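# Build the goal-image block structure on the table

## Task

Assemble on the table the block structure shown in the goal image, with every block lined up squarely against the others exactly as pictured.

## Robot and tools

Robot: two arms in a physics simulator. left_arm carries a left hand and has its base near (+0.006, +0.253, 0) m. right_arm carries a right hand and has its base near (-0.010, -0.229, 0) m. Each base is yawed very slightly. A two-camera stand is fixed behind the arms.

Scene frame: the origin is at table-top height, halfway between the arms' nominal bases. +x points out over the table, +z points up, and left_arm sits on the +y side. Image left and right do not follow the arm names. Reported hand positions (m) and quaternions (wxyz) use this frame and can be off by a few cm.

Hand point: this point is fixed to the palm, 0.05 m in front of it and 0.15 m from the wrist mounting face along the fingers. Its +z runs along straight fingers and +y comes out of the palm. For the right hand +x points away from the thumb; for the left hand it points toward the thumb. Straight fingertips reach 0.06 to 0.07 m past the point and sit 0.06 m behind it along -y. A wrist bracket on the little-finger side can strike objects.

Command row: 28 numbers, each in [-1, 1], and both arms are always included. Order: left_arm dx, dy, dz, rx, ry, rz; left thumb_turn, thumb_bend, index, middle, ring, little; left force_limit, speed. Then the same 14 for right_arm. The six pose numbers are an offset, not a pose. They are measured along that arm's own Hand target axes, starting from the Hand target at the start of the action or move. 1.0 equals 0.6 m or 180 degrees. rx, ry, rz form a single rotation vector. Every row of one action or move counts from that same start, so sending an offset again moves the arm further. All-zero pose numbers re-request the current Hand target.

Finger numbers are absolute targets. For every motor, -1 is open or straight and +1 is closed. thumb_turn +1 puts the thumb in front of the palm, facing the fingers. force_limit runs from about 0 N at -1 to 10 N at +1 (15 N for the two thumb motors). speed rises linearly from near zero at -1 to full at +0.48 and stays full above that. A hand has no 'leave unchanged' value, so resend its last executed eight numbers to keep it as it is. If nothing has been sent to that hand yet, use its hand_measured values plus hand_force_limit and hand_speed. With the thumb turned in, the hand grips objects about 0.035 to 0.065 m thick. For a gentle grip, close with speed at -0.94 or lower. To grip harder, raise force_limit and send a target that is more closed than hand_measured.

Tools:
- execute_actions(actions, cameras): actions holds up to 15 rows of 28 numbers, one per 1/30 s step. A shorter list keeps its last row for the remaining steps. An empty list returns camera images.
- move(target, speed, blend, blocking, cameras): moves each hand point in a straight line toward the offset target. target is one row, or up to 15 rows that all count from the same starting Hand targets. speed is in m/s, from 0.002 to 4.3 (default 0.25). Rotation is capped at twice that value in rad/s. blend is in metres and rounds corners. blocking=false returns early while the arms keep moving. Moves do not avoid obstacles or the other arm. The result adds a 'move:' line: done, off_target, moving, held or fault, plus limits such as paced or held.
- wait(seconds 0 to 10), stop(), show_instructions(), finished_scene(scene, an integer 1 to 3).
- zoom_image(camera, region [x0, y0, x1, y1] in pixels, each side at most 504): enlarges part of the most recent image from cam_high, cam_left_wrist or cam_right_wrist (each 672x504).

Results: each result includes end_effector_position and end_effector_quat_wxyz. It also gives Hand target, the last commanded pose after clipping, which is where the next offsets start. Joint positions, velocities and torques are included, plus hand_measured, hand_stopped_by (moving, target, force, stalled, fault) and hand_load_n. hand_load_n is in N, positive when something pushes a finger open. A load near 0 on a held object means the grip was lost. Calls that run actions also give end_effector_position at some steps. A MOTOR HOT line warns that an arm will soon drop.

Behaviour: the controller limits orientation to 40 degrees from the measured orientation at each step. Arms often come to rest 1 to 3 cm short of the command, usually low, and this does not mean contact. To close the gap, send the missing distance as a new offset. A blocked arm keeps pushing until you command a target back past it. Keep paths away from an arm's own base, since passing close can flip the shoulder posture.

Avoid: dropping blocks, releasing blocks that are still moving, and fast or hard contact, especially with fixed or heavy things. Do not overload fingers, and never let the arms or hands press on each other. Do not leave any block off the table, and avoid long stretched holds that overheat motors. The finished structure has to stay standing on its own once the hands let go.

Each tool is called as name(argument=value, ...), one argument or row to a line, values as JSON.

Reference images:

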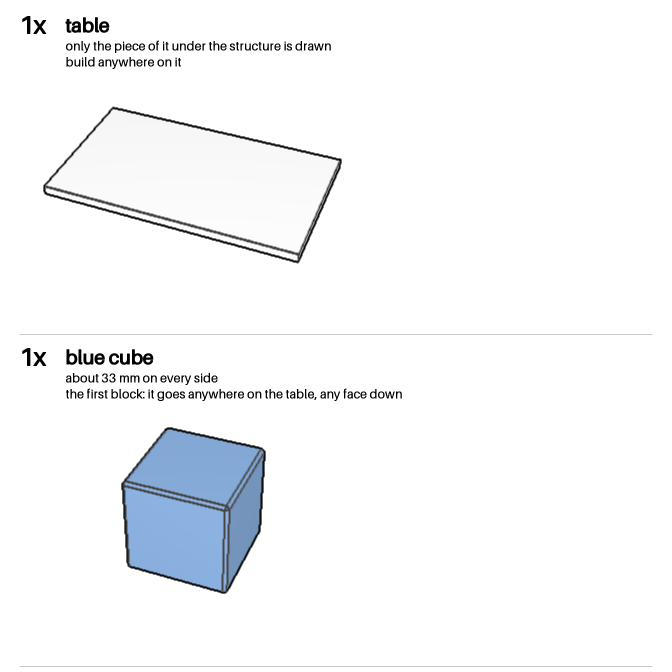

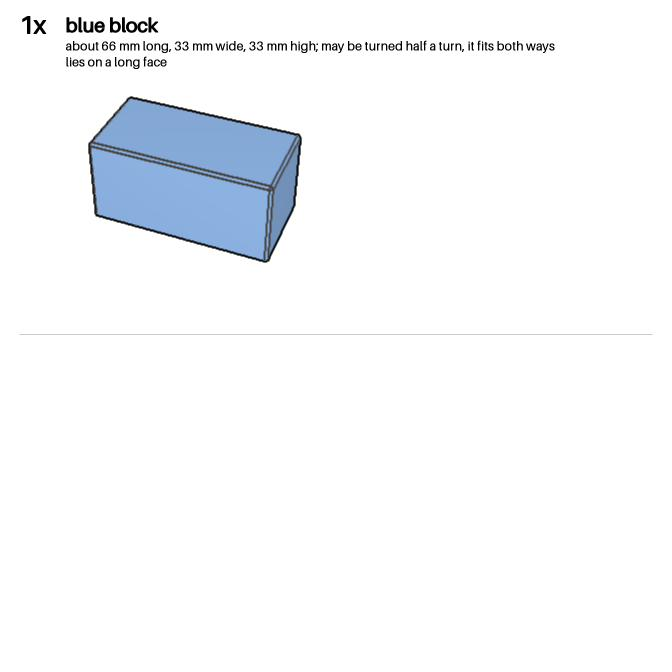

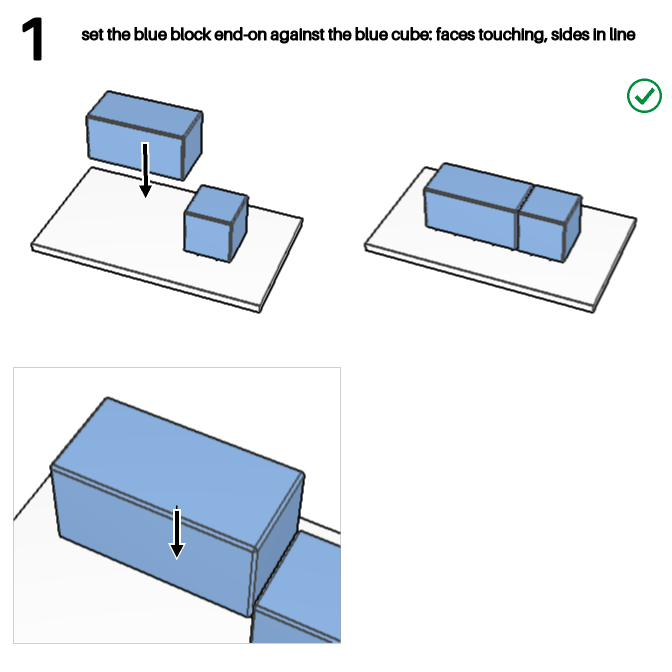

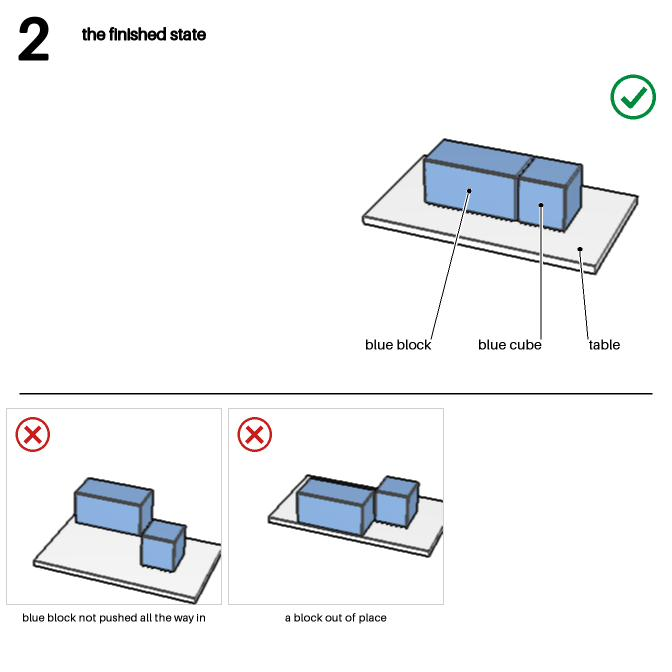

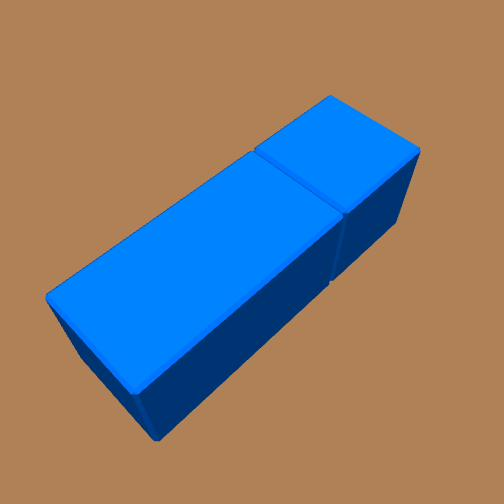

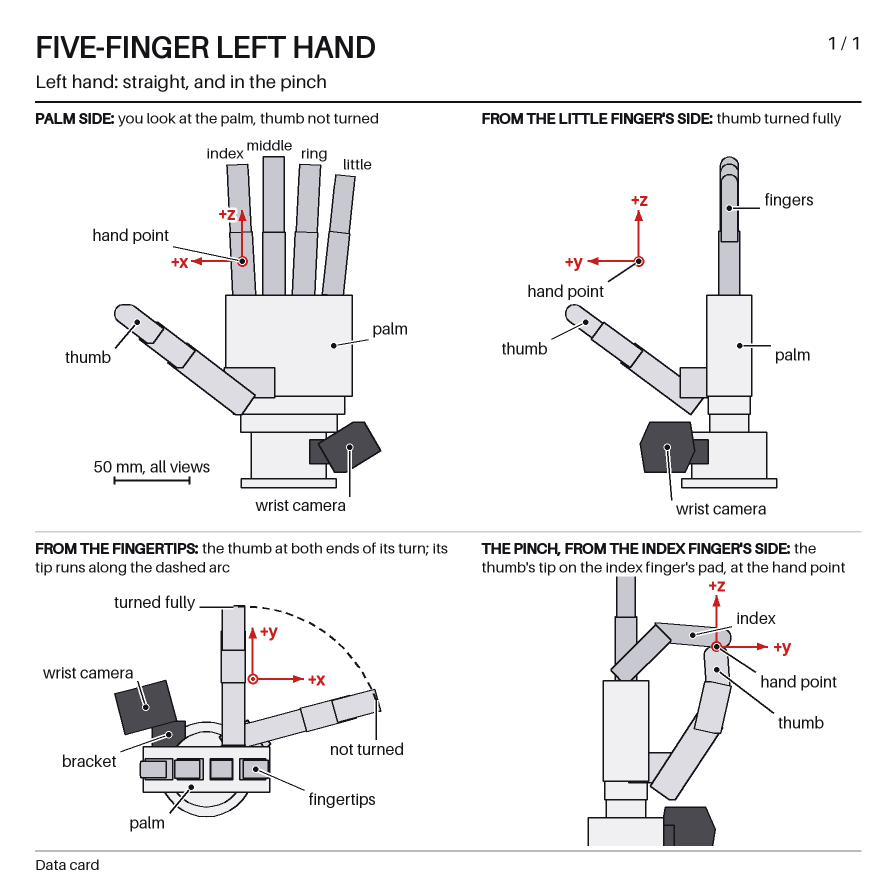

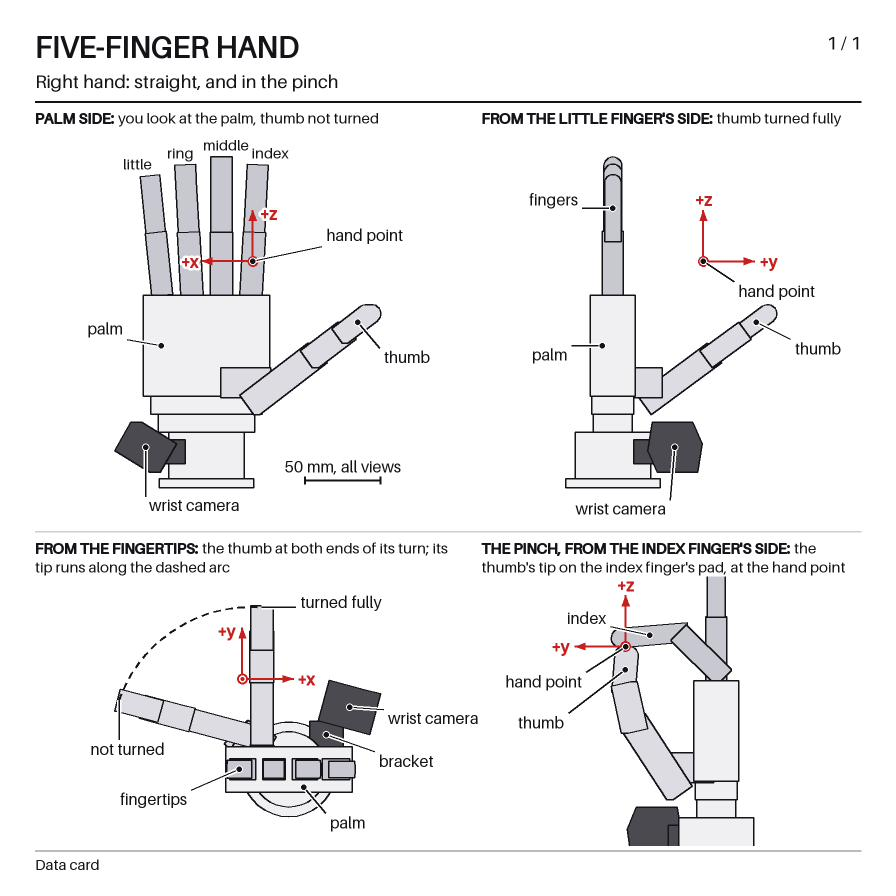

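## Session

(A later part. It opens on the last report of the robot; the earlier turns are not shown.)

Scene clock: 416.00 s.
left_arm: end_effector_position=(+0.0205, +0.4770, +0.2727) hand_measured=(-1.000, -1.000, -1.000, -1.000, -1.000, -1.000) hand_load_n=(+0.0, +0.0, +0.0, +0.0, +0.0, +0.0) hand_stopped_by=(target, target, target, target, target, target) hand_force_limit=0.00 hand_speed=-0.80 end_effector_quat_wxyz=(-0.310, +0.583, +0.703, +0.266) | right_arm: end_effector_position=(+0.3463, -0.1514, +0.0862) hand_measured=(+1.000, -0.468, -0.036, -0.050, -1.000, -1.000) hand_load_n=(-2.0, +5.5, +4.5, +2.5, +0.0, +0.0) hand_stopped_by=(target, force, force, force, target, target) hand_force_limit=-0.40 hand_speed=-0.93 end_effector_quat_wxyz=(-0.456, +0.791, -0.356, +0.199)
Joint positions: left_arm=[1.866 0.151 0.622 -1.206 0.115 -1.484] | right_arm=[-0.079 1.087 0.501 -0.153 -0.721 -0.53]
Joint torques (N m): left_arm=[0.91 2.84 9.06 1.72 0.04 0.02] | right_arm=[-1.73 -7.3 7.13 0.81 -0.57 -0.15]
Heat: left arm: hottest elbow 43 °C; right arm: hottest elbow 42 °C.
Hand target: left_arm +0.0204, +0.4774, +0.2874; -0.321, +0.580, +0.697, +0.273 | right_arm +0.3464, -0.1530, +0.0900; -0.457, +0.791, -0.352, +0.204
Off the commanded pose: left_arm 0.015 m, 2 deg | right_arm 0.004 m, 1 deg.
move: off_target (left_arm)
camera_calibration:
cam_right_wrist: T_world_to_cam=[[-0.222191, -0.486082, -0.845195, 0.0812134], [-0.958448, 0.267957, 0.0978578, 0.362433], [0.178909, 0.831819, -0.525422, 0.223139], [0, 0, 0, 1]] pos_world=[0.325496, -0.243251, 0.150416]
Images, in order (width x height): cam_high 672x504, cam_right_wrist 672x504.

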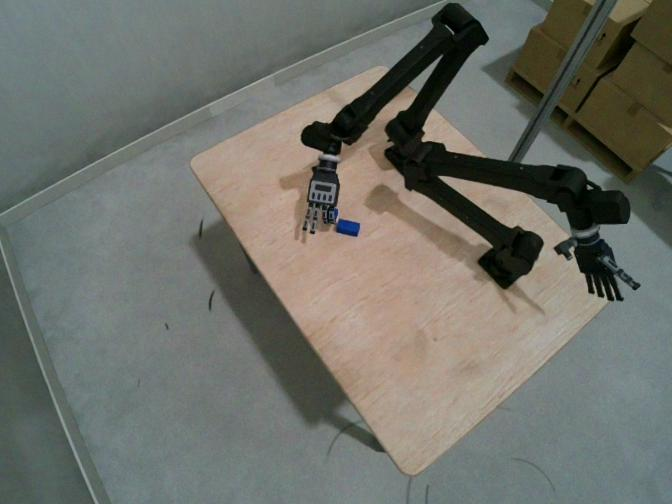

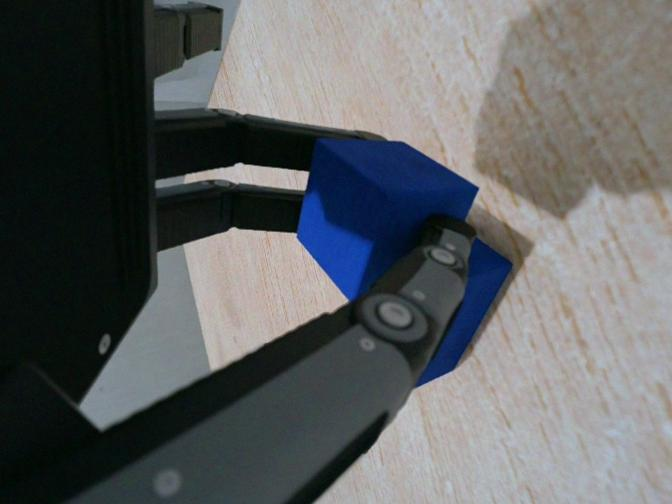

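move(
  target=[0,0,0,0,0,0,-1,-1,-1,-1,-1,-1,0.0,-0.8, 0.009,0.0239,0.0252,0,0,0,1,-0.3,0.1,0.1,-1,-1,-0.4,-0.93],
  speed=0.1,
  cameras=["cam_high","cam_right_wrist"],
)

zoom_image(
  camera="cam_right_wrist",
  region=[270, 110, 560, 400],
)

zoom_image(
  camera="cam_high",
  region=[290, 180, 390, 260],
)

Scene clock: 485.73 s.
left_arm: end_effector_position=(+0.0205, +0.4770, +0.2727) hand_measured=(-1.000, -1.000, -1.000, -1.000, -1.000, -1.000) hand_load_n=(+0.0, +0.0, +0.0, +0.0, +0.0, +0.0) hand_stopped_by=(target, target, target, target, target, target) hand_force_limit=0.00 hand_speed=-0.80 end_effector_quat_wxyz=(-0.310, +0.583, +0.703, +0.266) | right_arm: end_effector_position=(+0.3524, -0.1522, +0.0715) hand_measured=(+1.000, -0.468, -0.036, -0.050, -1.000, -1.000) hand_load_n=(-1.5, +5.5, +4.5, +2.5, +0.0, +0.0) hand_stopped_by=(target, force, force, force, target, target) hand_force_limit=-0.40 hand_speed=-0.93 end_effector_quat_wxyz=(-0.456, +0.791, -0.355, +0.201)
Joint positions: left_arm=[1.866 0.151 0.622 -1.206 0.115 -1.484] | right_arm=[-0.079 1.142 0.488 -0.081 -0.721 -0.531]
Joint torques (N m): left_arm=[0.03 3.02 9.24 1.68 0.06 0.04] | right_arm=[-1.44 -5.95 6.63 1.46 -0.45 -0.04]
Heat: left arm: hottest elbow 43 °C; right arm: hottest elbow 42 °C.
Hand target: left_arm +0.0204, +0.4774, +0.2874; -0.321, +0.580, +0.697, +0.273 | right_arm +0.3544, -0.1530, +0.0699; -0.457, +0.791, -0.352, +0.204
Off the commanded pose: left_arm 0.015 m, 2 deg | right_arm 0.003 m, 0 deg.
move: off_target (left_arm)
camera_calibration:
cam_right_wrist: T_world_to_cam=[[-0.218129, -0.48705, -0.845696, 0.0681902], [-0.958989, 0.267688, 0.0931846, 0.370477], [0.180997, 0.831339, -0.525466, 0.214219], [0, 0, 0, 1]] pos_world=[0.331385, -0.244049, 0.13571]
Images, in order (width x height): cam_high 672x504, cam_right_wrist 672x504.

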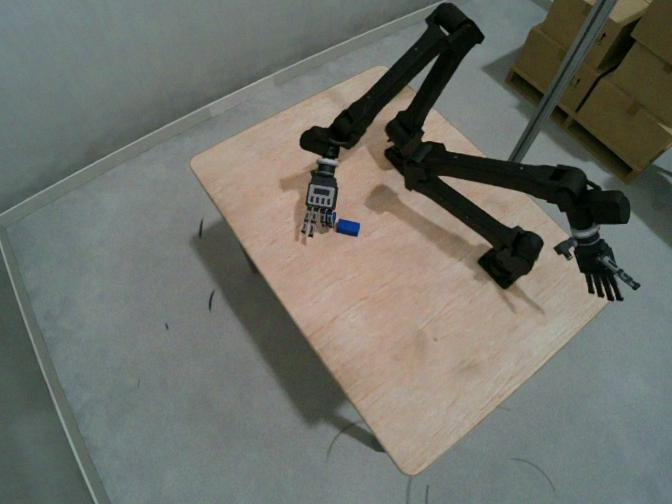

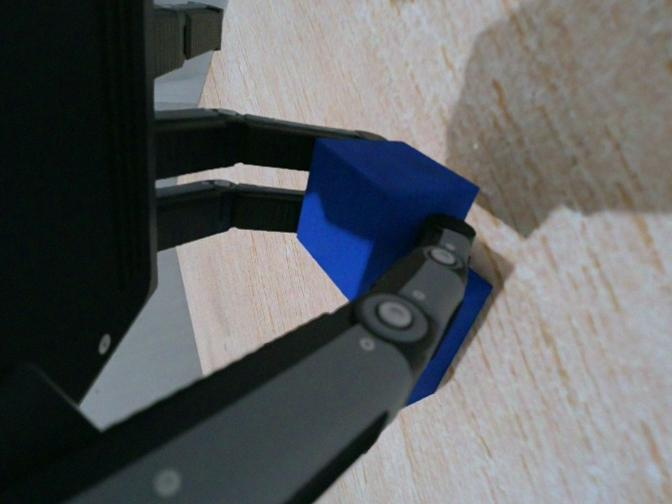

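Scaled by 1.738 from the camera's 672x504 image, which has a finer 960x720 frame.

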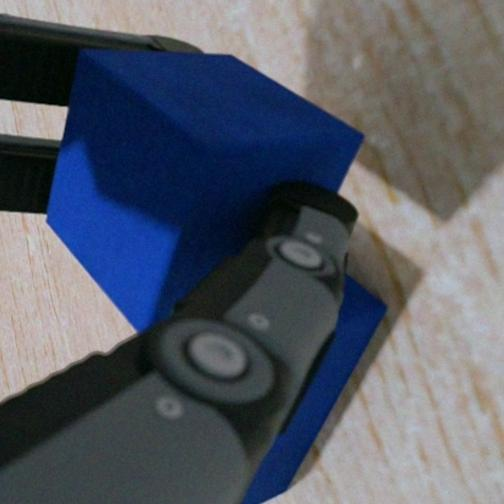

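Scaled by 5.040 from the camera's 672x504 image, which has a finer 960x720 frame.

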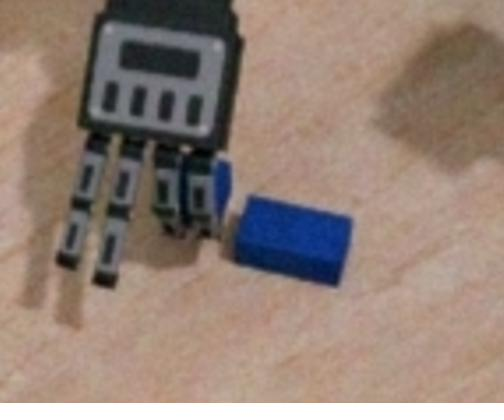

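move(
  target=[0,0,0,0,0,0,-1,-1,-1,-1,-1,-1,0.0,-0.8, 0,0.0382,0.034,0,0,0,1,-0.3,0.1,0.1,-1,-1,-0.4,-0.93],
  speed=0.1,
  cameras=["cam_high","cam_right_wrist"],
)

zoom_image(
  camera="cam_right_wrist",
  region=[270, 130, 560, 420],
)

zoom_image(
  camera="cam_high",
  region=[290, 180, 390, 260],
)

Scene clock: 507.27 s.
left_arm: end_effector_position=(+0.0205, +0.4770, +0.2727) hand_measured=(-1.000, -1.000, -1.000, -1.000, -1.000, -1.000) hand_load_n=(+0.0, -0.5, +0.0, -0.5, +0.0, +0.0) hand_stopped_by=(target, target, target, target, target, target) hand_force_limit=0.00 hand_speed=-0.80 end_effector_quat_wxyz=(-0.310, +0.583, +0.703, +0.266) | right_arm: end_effector_position=(+0.3583, -0.1529, +0.0414) hand_measured=(+1.000, -0.468, -0.036, -0.050, -1.000, -1.000) hand_load_n=(-1.5, +6.0, +4.5, +2.5, +0.0, +0.0) hand_stopped_by=(target, force, force, force, target, target) hand_force_limit=-0.40 hand_speed=-0.93 end_effector_quat_wxyz=(-0.455, +0.791, -0.353, +0.205)
Joint positions: left_arm=[1.866 0.151 0.622 -1.206 0.115 -1.484] | right_arm=[-0.076 1.242 0.454 0.061 -0.715 -0.531]
Joint torques (N m): left_arm=[0.21 3.78 8.92 1.55 -0.03 0.06] | right_arm=[-0.21 -6.83 6.02 1.74 -0.23 0.09]
Heat: left arm: hottest elbow 43 °C; right arm: hottest elbow 43 °C.
Hand target: left_arm +0.0204, +0.4774, +0.2874; -0.321, +0.580, +0.697, +0.273 | right_arm +0.3590, -0.1489, +0.0399; -0.457, +0.791, -0.352, +0.204
Off the commanded pose: left_arm 0.015 m, 2 deg | right_arm 0.004 m, 0 deg.
move: off_target (left_arm)
camera_calibration:
cam_right_wrist: T_world_to_cam=[[-0.212122, -0.491319, -0.844754, 0.0408061], [-0.959231, 0.269884, 0.0838994, 0.3799], [0.186764, 0.828111, -0.528537, 0.195448], [0, 0, 0, 1]] pos_world=[0.336565, -0.244333, 0.105899]
Images, in order (width x height): cam_high 672x504, cam_right_wrist 672x504.

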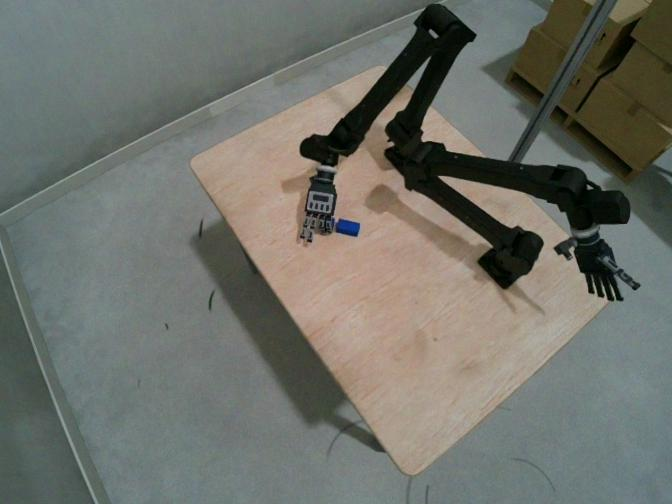

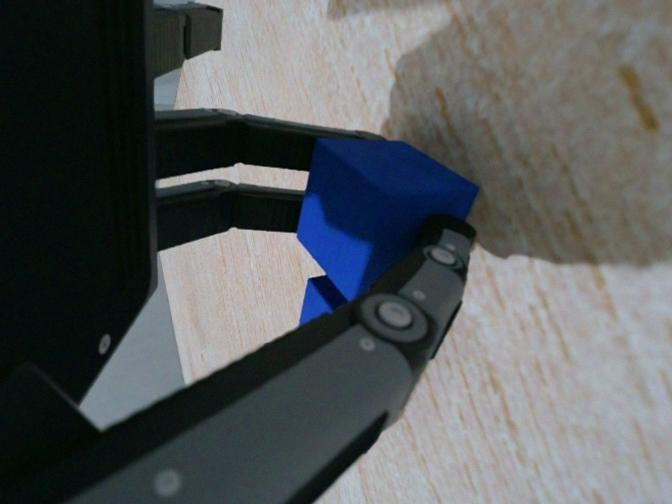

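Scaled by 1.738 from the camera's 672x504 image, which has a finer 960x720 frame.

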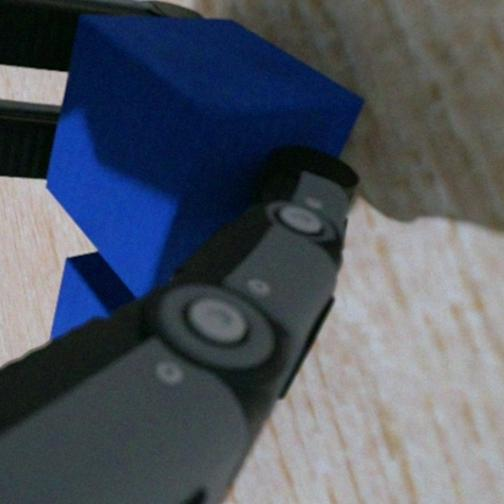

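Scaled by 5.040 from the camera's 672x504 image, which has a finer 960x720 frame.

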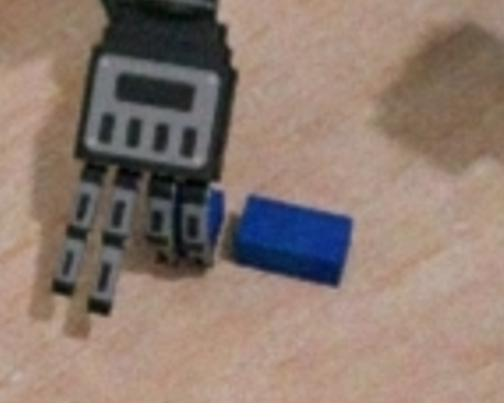

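move(
  target=[0,0,0,0,0,0,-1,-1,-1,-1,-1,-1,0.0,-0.8, -0.0067,0.0128,0.0112,0,0,0,1,-0.3,0.1,0.1,-1,-1,-0.4,-0.93],
  speed=0.06,
  cameras=["cam_high","cam_right_wrist"],
)

zoom_image(
  camera="cam_right_wrist",
  region=[270, 130, 560, 420],
)

zoom_image(
  camera="cam_high",
  region=[290, 180, 390, 260],
)

Scene clock: 528.90 s.
left_arm: end_effector_position=(+0.0205, +0.4770, +0.2727) hand_measured=(-1.000, -1.000, -1.000, -1.000, -1.000, -1.000) hand_load_n=(+0.0, +0.0, +0.0, +0.0, +0.0, +0.0) hand_stopped_by=(target, target, target, target, target, target) hand_force_limit=0.00 hand_speed=-0.80 end_effector_quat_wxyz=(-0.310, +0.583, +0.703, +0.266) | right_arm: end_effector_position=(+0.3609, -0.1491, +0.0371) hand_measured=(+1.000, -0.468, -0.036, -0.050, -1.000, -1.000) hand_load_n=(-1.5, +5.5, +4.5, +2.5, +0.0, +0.0) hand_stopped_by=(target, force, force, force, target, target) hand_force_limit=-0.40 hand_speed=-0.93 end_effector_quat_wxyz=(-0.458, +0.790, -0.349, +0.212)
Joint positions: left_arm=[1.866 0.151 0.622 -1.206 0.115 -1.484] | right_arm=[-0.062 1.259 0.442 0.116 -0.705 -0.519]
Joint torques (N m): left_arm=[0.21 3.14 9.2 1.63 0.02 0.04] | right_arm=[-0.97 -6.18 5.33 1.72 -0.16 0.07]
Heat: left arm: hottest elbow 43 °C; right arm: hottest elbow 43 °C.
Hand target: left_arm +0.0204, +0.4774, +0.2874; -0.321, +0.580, +0.697, +0.273 | right_arm +0.3577, -0.1446, +0.0297; -0.457, +0.791, -0.352, +0.203
Off the commanded pose: left_arm 0.015 m, 2 deg | right_arm 0.009 m, 1 deg.
move: off_target (left_arm)
camera_calibration:
cam_right_wrist: T_world_to_cam=[[-0.197115, -0.493072, -0.847364, 0.0340867], [-0.960771, 0.269158, 0.0668761, 0.382785], [0.1951, 0.827305, -0.526785, 0.186397], [0, 0, 0, 1]] pos_world=[0.338122, -0.24043, 0.101476]
Images, in order (width x height): cam_high 672x504, cam_right_wrist 672x504.

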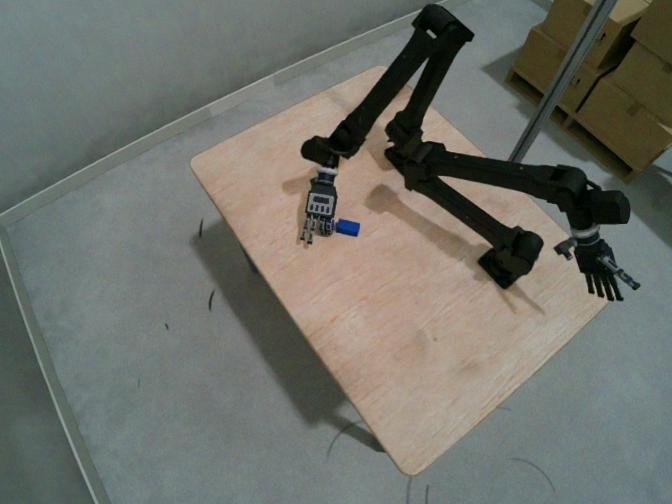

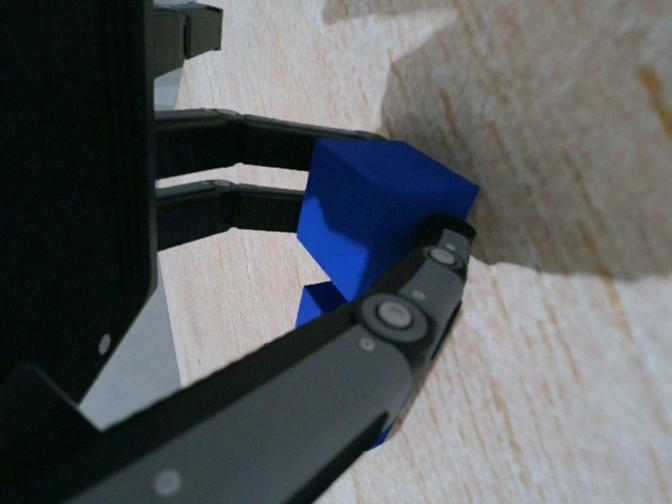

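Scaled by 1.738 from the camera's 672x504 image, which has a finer 960x720 frame.

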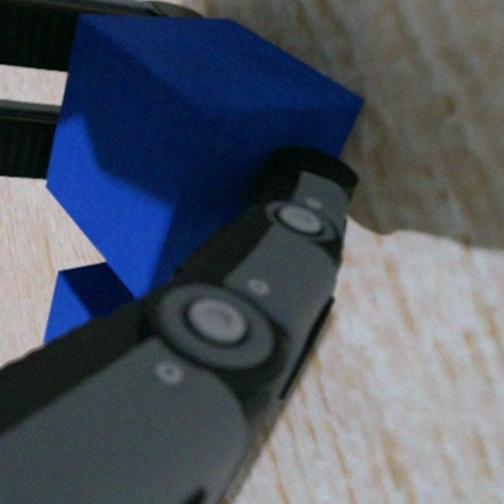

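Scaled by 5.040 from the camera's 672x504 image, which has a finer 960x720 frame.

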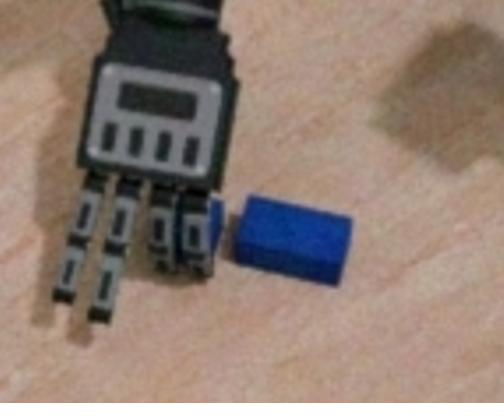

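move(
  target=[0,0,0,0,0,0,-1,-1,-1,-1,-1,-1,0.0,-0.8, -0.0145,0.0027,-0.0023,0,0,0,1,-0.3,0.1,0.1,-1,-1,-0.4,-0.93],
  speed=0.06,
  cameras=["cam_high","cam_right_wrist"],
)

zoom_image(
  camera="cam_right_wrist",
  region=[270, 130, 560, 420],
)

zoom_image(
  camera="cam_high",
  region=[290, 180, 390, 260],
)

Scene clock: 546.73 s.
left_arm: end_effector_position=(+0.0205, +0.4770, +0.2727) hand_measured=(-1.000, -1.000, -1.000, -1.000, -1.000, -1.000) hand_load_n=(+0.0, +0.0, +0.0, +0.0, +0.0, +0.0) hand_stopped_by=(target, target, target, target, target, target) hand_force_limit=0.00 hand_speed=-0.80 end_effector_quat_wxyz=(-0.310, +0.583, +0.703, +0.266) | right_arm: end_effector_position=(+0.3587, -0.1448, +0.0354) hand_measured=(+1.000, -0.468, -0.036, -0.050, -1.000, -1.000) hand_load_n=(-1.5, +3.5, +3.0, +3.0, +0.0, +0.0) hand_stopped_by=(target, force, force, force, target, target) hand_force_limit=-0.40 hand_speed=-0.93 end_effector_quat_wxyz=(-0.458, +0.790, -0.348, +0.213)
Joint positions: left_arm=[1.866 0.151 0.622 -1.206 0.115 -1.484] | right_arm=[-0.049 1.257 0.43 0.135 -0.696 -0.508]
Joint torques (N m): left_arm=[0.62 3.6 9.03 1.57 0.06 0.08] | right_arm=[-0.56 -7.53 4.68 1.24 -0.03 0.1]
Heat: left arm: hottest elbow 43 °C; right arm: hottest elbow 42 °C.
Hand target: left_arm +0.0204, +0.4774, +0.2874; -0.321, +0.580, +0.697, +0.273 | right_arm +0.3506, -0.1395, +0.0291; -0.457, +0.791, -0.352, +0.204
Off the commanded pose: left_arm 0.015 m, 2 deg | right_arm 0.012 m, 1 deg.
move: off_target (left_arm, right_arm)
camera_calibration:
cam_right_wrist: T_world_to_cam=[[-0.194485, -0.492685, -0.848196, 0.0334944], [-0.961105, 0.268577, 0.064368, 0.379661], [0.196093, 0.827725, -0.525756, 0.182024], [0, 0, 0, 1]] pos_world=[0.335715, -0.236132, 0.099672]
Images, in order (width x height): cam_high 672x504, cam_right_wrist 672x504.

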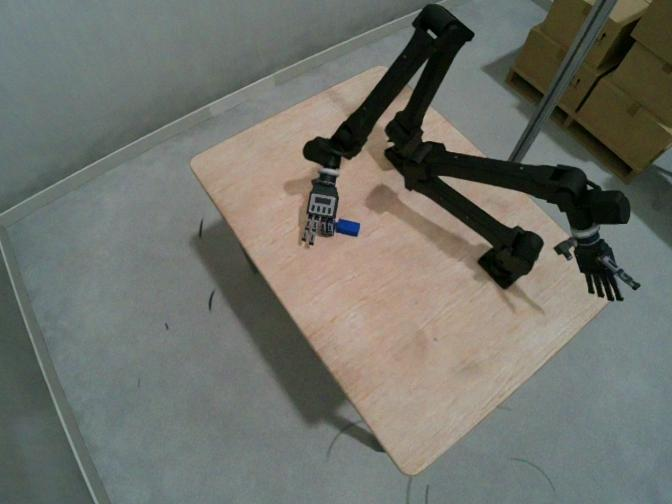

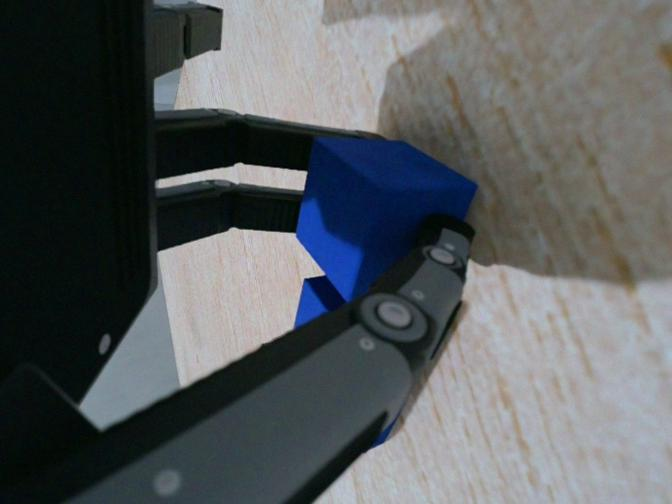

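Scaled by 1.738 from the camera's 672x504 image, which has a finer 960x720 frame.

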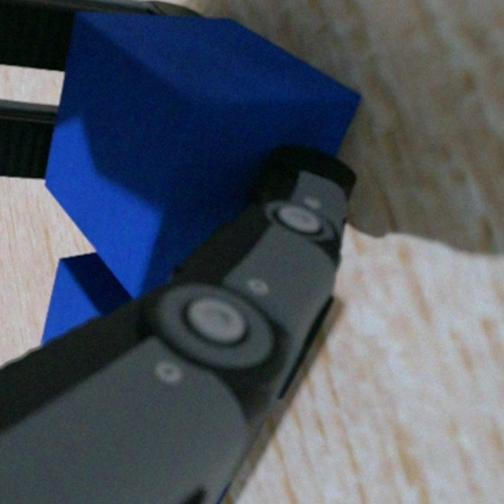

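Scaled by 5.040 from the camera's 672x504 image, which has a finer 960x720 frame.

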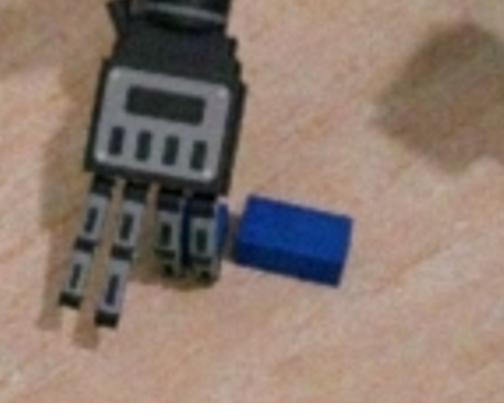

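move(
  target=[0,0,0,0,0,0,-1,-1,-1,-1,-1,-1,0.0,-0.8, 0,0.0058,0.0033,0,0,0,1,-0.3,0.1,0.1,-1,-1,-0.4,-0.93],
  speed=0.06,
  cameras=["cam_high","cam_right_wrist"],
)

zoom_image(
  camera="cam_right_wrist",
  region=[270, 130, 560, 420],
)

Scene clock: 631.70 s.
left_arm: end_effector_position=(+0.0205, +0.4770, +0.2727) hand_measured=(-1.000, -1.000, -1.000, -1.000, -1.000, -1.000) hand_load_n=(+0.0, +0.0, +0.0, +0.0, +0.0, +0.0) hand_stopped_by=(target, target, target, target, target, target) hand_force_limit=0.00 hand_speed=-0.80 end_effector_quat_wxyz=(-0.310, +0.583, +0.703, +0.266) | right_arm: end_effector_position=(+0.3588, -0.1446, +0.0353) hand_measured=(+1.000, -0.468, -0.036, -0.050, -1.000, -1.000) hand_load_n=(-1.5, +3.5, +3.0, +3.0, +0.0, +0.0) hand_stopped_by=(target, force, force, force, target, target) hand_force_limit=-0.40 hand_speed=-0.93 end_effector_quat_wxyz=(-0.460, +0.788, -0.347, +0.216)
Joint positions: left_arm=[1.866 0.151 0.622 -1.206 0.115 -1.484] | right_arm=[-0.049 1.257 0.424 0.151 -0.696 -0.504]
Joint torques (N m): left_arm=[0.91 3.02 8.96 1.63 0.02 0.04] | right_arm=[-0.15 -6.24 4.81 1.01 -0.06 0.03]
Heat: left arm: hottest elbow 44 °C; right arm: hottest elbow 39 °C.
Hand target: left_arm +0.0204, +0.4774, +0.2874; -0.321, +0.580, +0.697, +0.273 | right_arm +0.3504, -0.1395, +0.0250; -0.457, +0.791, -0.352, +0.203
Off the commanded pose: left_arm 0.015 m, 2 deg | right_arm 0.014 m, 2 deg.
move: off_target (left_arm, right_arm)
camera_calibration:
cam_right_wrist: T_world_to_cam=[[-0.189173, -0.491034, -0.850352, 0.0319004], [-0.961056, 0.270254, 0.0577432, 0.380275], [0.201457, 0.82816, -0.523036, 0.179708], [0, 0, 0, 1]] pos_world=[0.335297, -0.235933, 0.0991619]
Images, in order (width x height): cam_high 672x504, cam_right_wrist 672x504.

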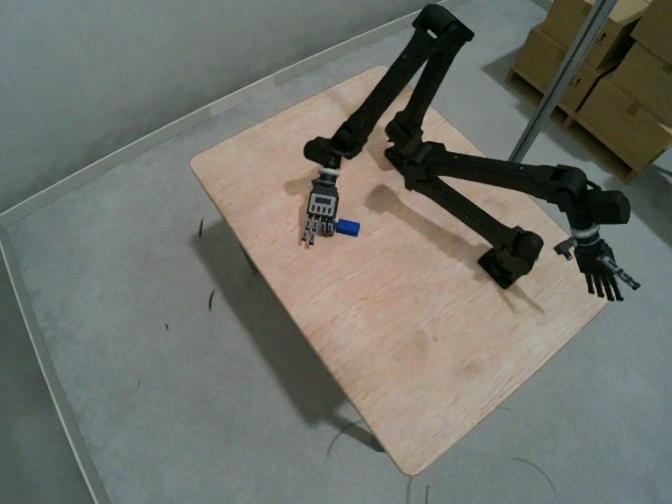

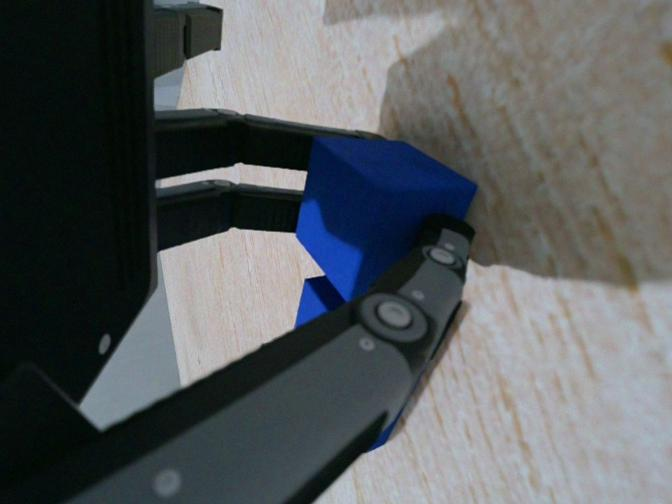

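Scaled by 1.738 from the camera's 672x504 image, which has a finer 960x720 frame.

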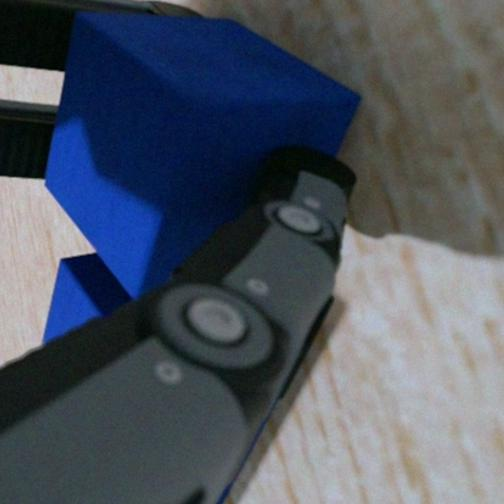

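zoom_image(
  camera="cam_high",
  region=[310, 205, 370, 250],
)

Scaled by 8.400 from the camera's 672x504 image, which has a finer 960x720 frame.

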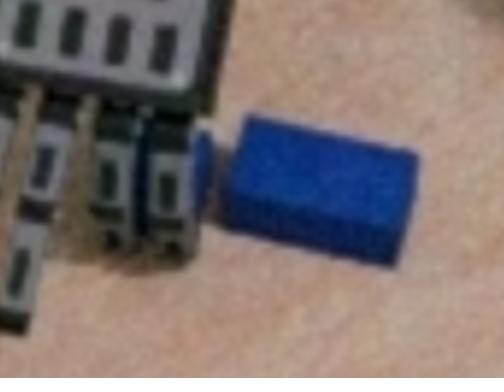

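move(
  target=[0,0,0,0,0,0,-1,-1,-1,-1,-1,-1,0.0,-0.8, 0.009,-0.0133,-0.0205,0,0,0,1,-0.3,0.1,0.1,-1,-1,-0.4,-0.93],
  speed=0.06,
  cameras=["cam_high","cam_right_wrist"],
)

zoom_image(
  camera="cam_right_wrist",
  region=[270, 130, 560, 420],
)

zoom_image(
  camera="cam_high",
  region=[310, 205, 370, 250],
)

Scene clock: 672.37 s.
left_arm: end_effector_position=(+0.0205, +0.4770, +0.2727) hand_measured=(-1.000, -1.000, -1.000, -1.000, -1.000, -1.000) hand_load_n=(+0.0, +0.0, +0.0, +0.0, +0.0, +0.0) hand_stopped_by=(target, target, target, target, target, target) hand_force_limit=0.00 hand_speed=-0.80 end_effector_quat_wxyz=(-0.310, +0.583, +0.703, +0.266) | right_arm: end_effector_position=(+0.3487, -0.1441, +0.0363) hand_measured=(+1.000, -0.468, -0.036, -0.050, -1.000, -1.000) hand_load_n=(-1.0, +4.5, +3.0, +2.5, +0.0, +0.0) hand_stopped_by=(target, force, force, force, target, target) hand_force_limit=-0.40 hand_speed=-0.93 end_effector_quat_wxyz=(-0.458, +0.792, -0.351, +0.201)
Joint positions: left_arm=[1.866 0.151 0.622 -1.206 0.115 -1.484] | right_arm=[-0.055 1.232 0.424 0.089 -0.71 -0.514]
Joint torques (N m): left_arm=[-0.09 3.14 9.07 1.58 0 0.02] | right_arm=[-2.2 -7.77 6.11 0.59 -0.46 -0.08]
Heat: left arm: hottest elbow 44 °C; right arm: hottest elbow 39 °C.
Hand target: left_arm +0.0204, +0.4774, +0.2874; -0.321, +0.580, +0.697, +0.273 | right_arm +0.3491, -0.1478, +0.0382; -0.457, +0.791, -0.352, +0.203
Off the commanded pose: left_arm 0.015 m, 2 deg | right_arm 0.004 m, 0 deg.
move: off_target (left_arm)
camera_calibration:
cam_right_wrist: T_world_to_cam=[[-0.210919, -0.487435, -0.847302, 0.0390505], [-0.961239, 0.260891, 0.0891965, 0.367926], [0.177576, 0.833272, -0.523569, 0.191063], [0, 0, 0, 1]] pos_world=[0.327973, -0.236162, 0.100304]
Images, in order (width x height): cam_high 672x504, cam_right_wrist 672x504.

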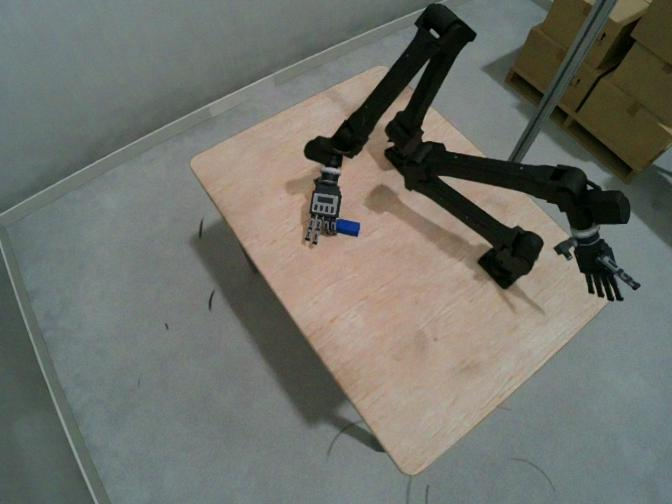

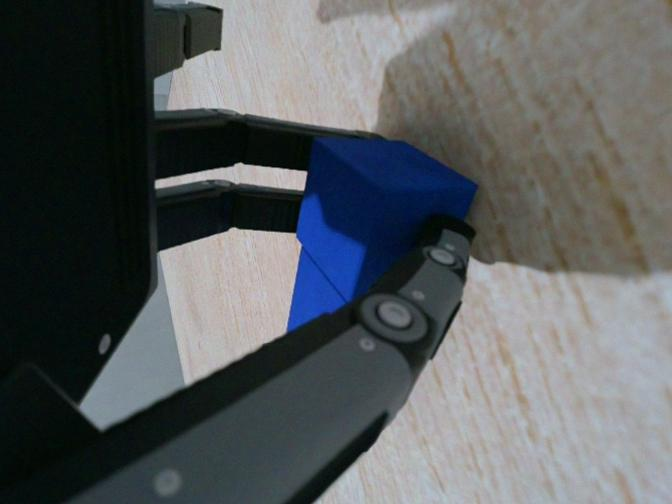

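Scaled by 1.738 from the camera's 672x504 image, which has a finer 960x720 frame.

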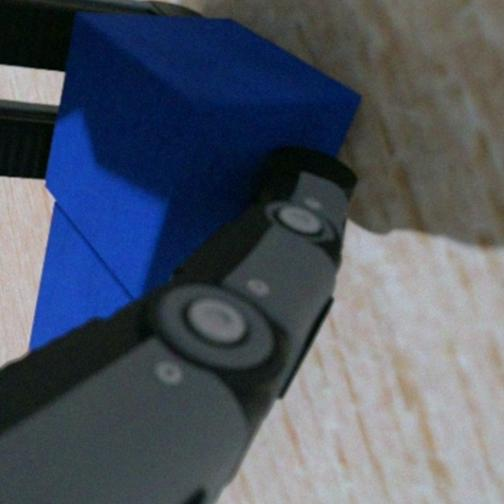

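Scaled by 8.400 from the camera's 672x504 image, which has a finer 960x720 frame.

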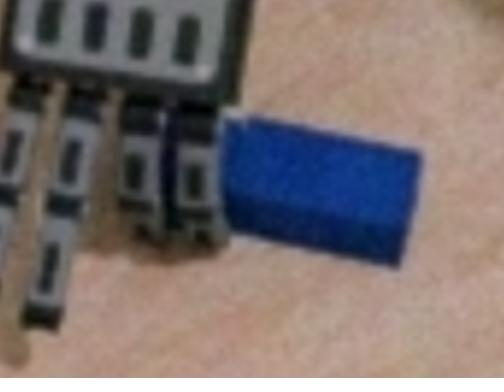

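move(
  target=[0,0,0,0,0,0,-1,-1,-1,-1,-1,-1,0.0,-0.8, -0.0067,0.0055,0.0005,0,0,0,1,-0.3,0.1,0.1,-1,-1,-0.4,-0.93],
  speed=0.05,
  cameras=["cam_high","cam_right_wrist"],
)

zoom_image(
  camera="cam_right_wrist",
  region=[270, 130, 560, 420],
)

zoom_image(
  camera="cam_high",
  region=[310, 205, 370, 250],
)

Scene clock: 713.93 s.
left_arm: end_effector_position=(+0.0205, +0.4770, +0.2727) hand_measured=(-1.000, -1.000, -1.000, -1.000, -1.000, -1.000) hand_load_n=(+0.0, +0.0, +0.0, +0.0, +0.0, +0.0) hand_stopped_by=(target, target, target, target, target, target) hand_force_limit=0.00 hand_speed=-0.80 end_effector_quat_wxyz=(-0.310, +0.583, +0.703, +0.266) | right_arm: end_effector_position=(+0.3488, -0.1441, +0.0364) hand_measured=(+1.000, -0.468, -0.036, -0.050, -1.000, -1.000) hand_load_n=(-1.0, +4.5, +3.0, +2.5, +0.0, +0.0) hand_stopped_by=(target, force, force, force, target, target) hand_force_limit=-0.40 hand_speed=-0.93 end_effector_quat_wxyz=(-0.458, +0.792, -0.351, +0.201)
Joint positions: left_arm=[1.866 0.151 0.622 -1.206 0.115 -1.484] | right_arm=[-0.055 1.232 0.424 0.089 -0.71 -0.515]
Joint torques (N m): left_arm=[-0.26 2.73 9.16 1.54 0.01 0.01] | right_arm=[-1.73 -7.88 5.18 1.16 -0.25 -0.03]
Heat: left arm: hottest elbow 45 °C; right arm: hottest elbow 40 °C.
Hand target: left_arm +0.0204, +0.4774, +0.2874; -0.321, +0.580, +0.697, +0.273 | right_arm +0.3454, -0.1458, +0.0352; -0.457, +0.791, -0.352, +0.203
Off the commanded pose: left_arm 0.015 m, 2 deg | right_arm 0.004 m, 0 deg.
move: off_target (left_arm)
camera_calibration:
cam_right_wrist: T_world_to_cam=[[-0.209937, -0.488024, -0.847207, 0.0386844], [-0.961433, 0.260521, 0.0881717, 0.368091], [0.177686, 0.833043, -0.523896, 0.191039], [0, 0, 0, 1]] pos_world=[0.328071, -0.236161, 0.100403]
Images, in order (width x height): cam_high 672x504, cam_right_wrist 672x504.

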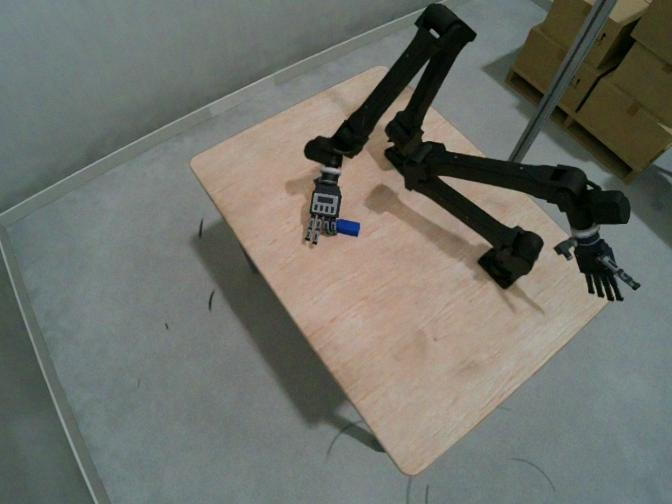

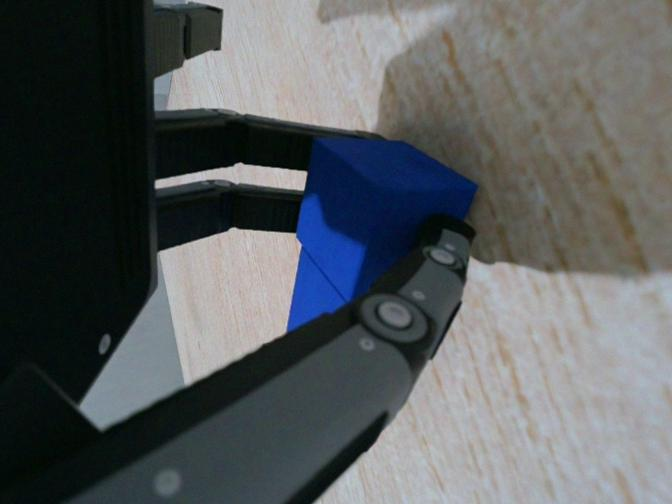

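Scaled by 1.738 from the camera's 672x504 image, which has a finer 960x720 frame.

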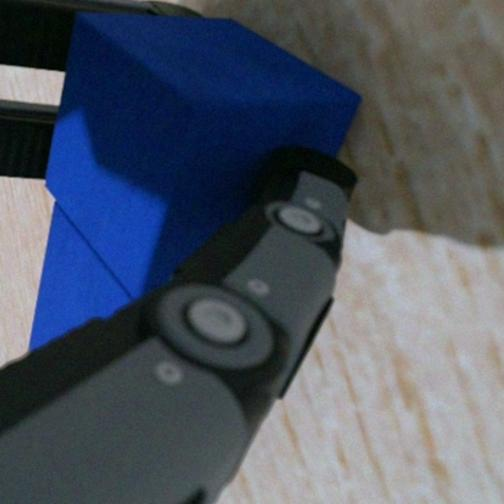

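Scaled by 8.400 from the camera's 672x504 image, which has a finer 960x720 frame.

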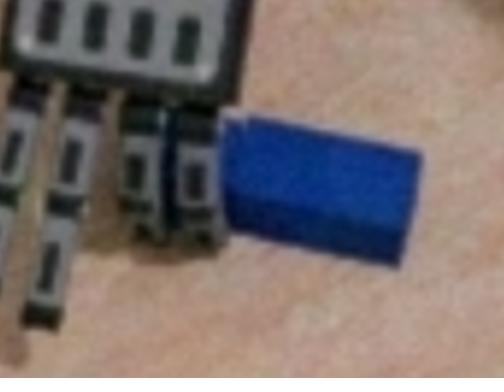

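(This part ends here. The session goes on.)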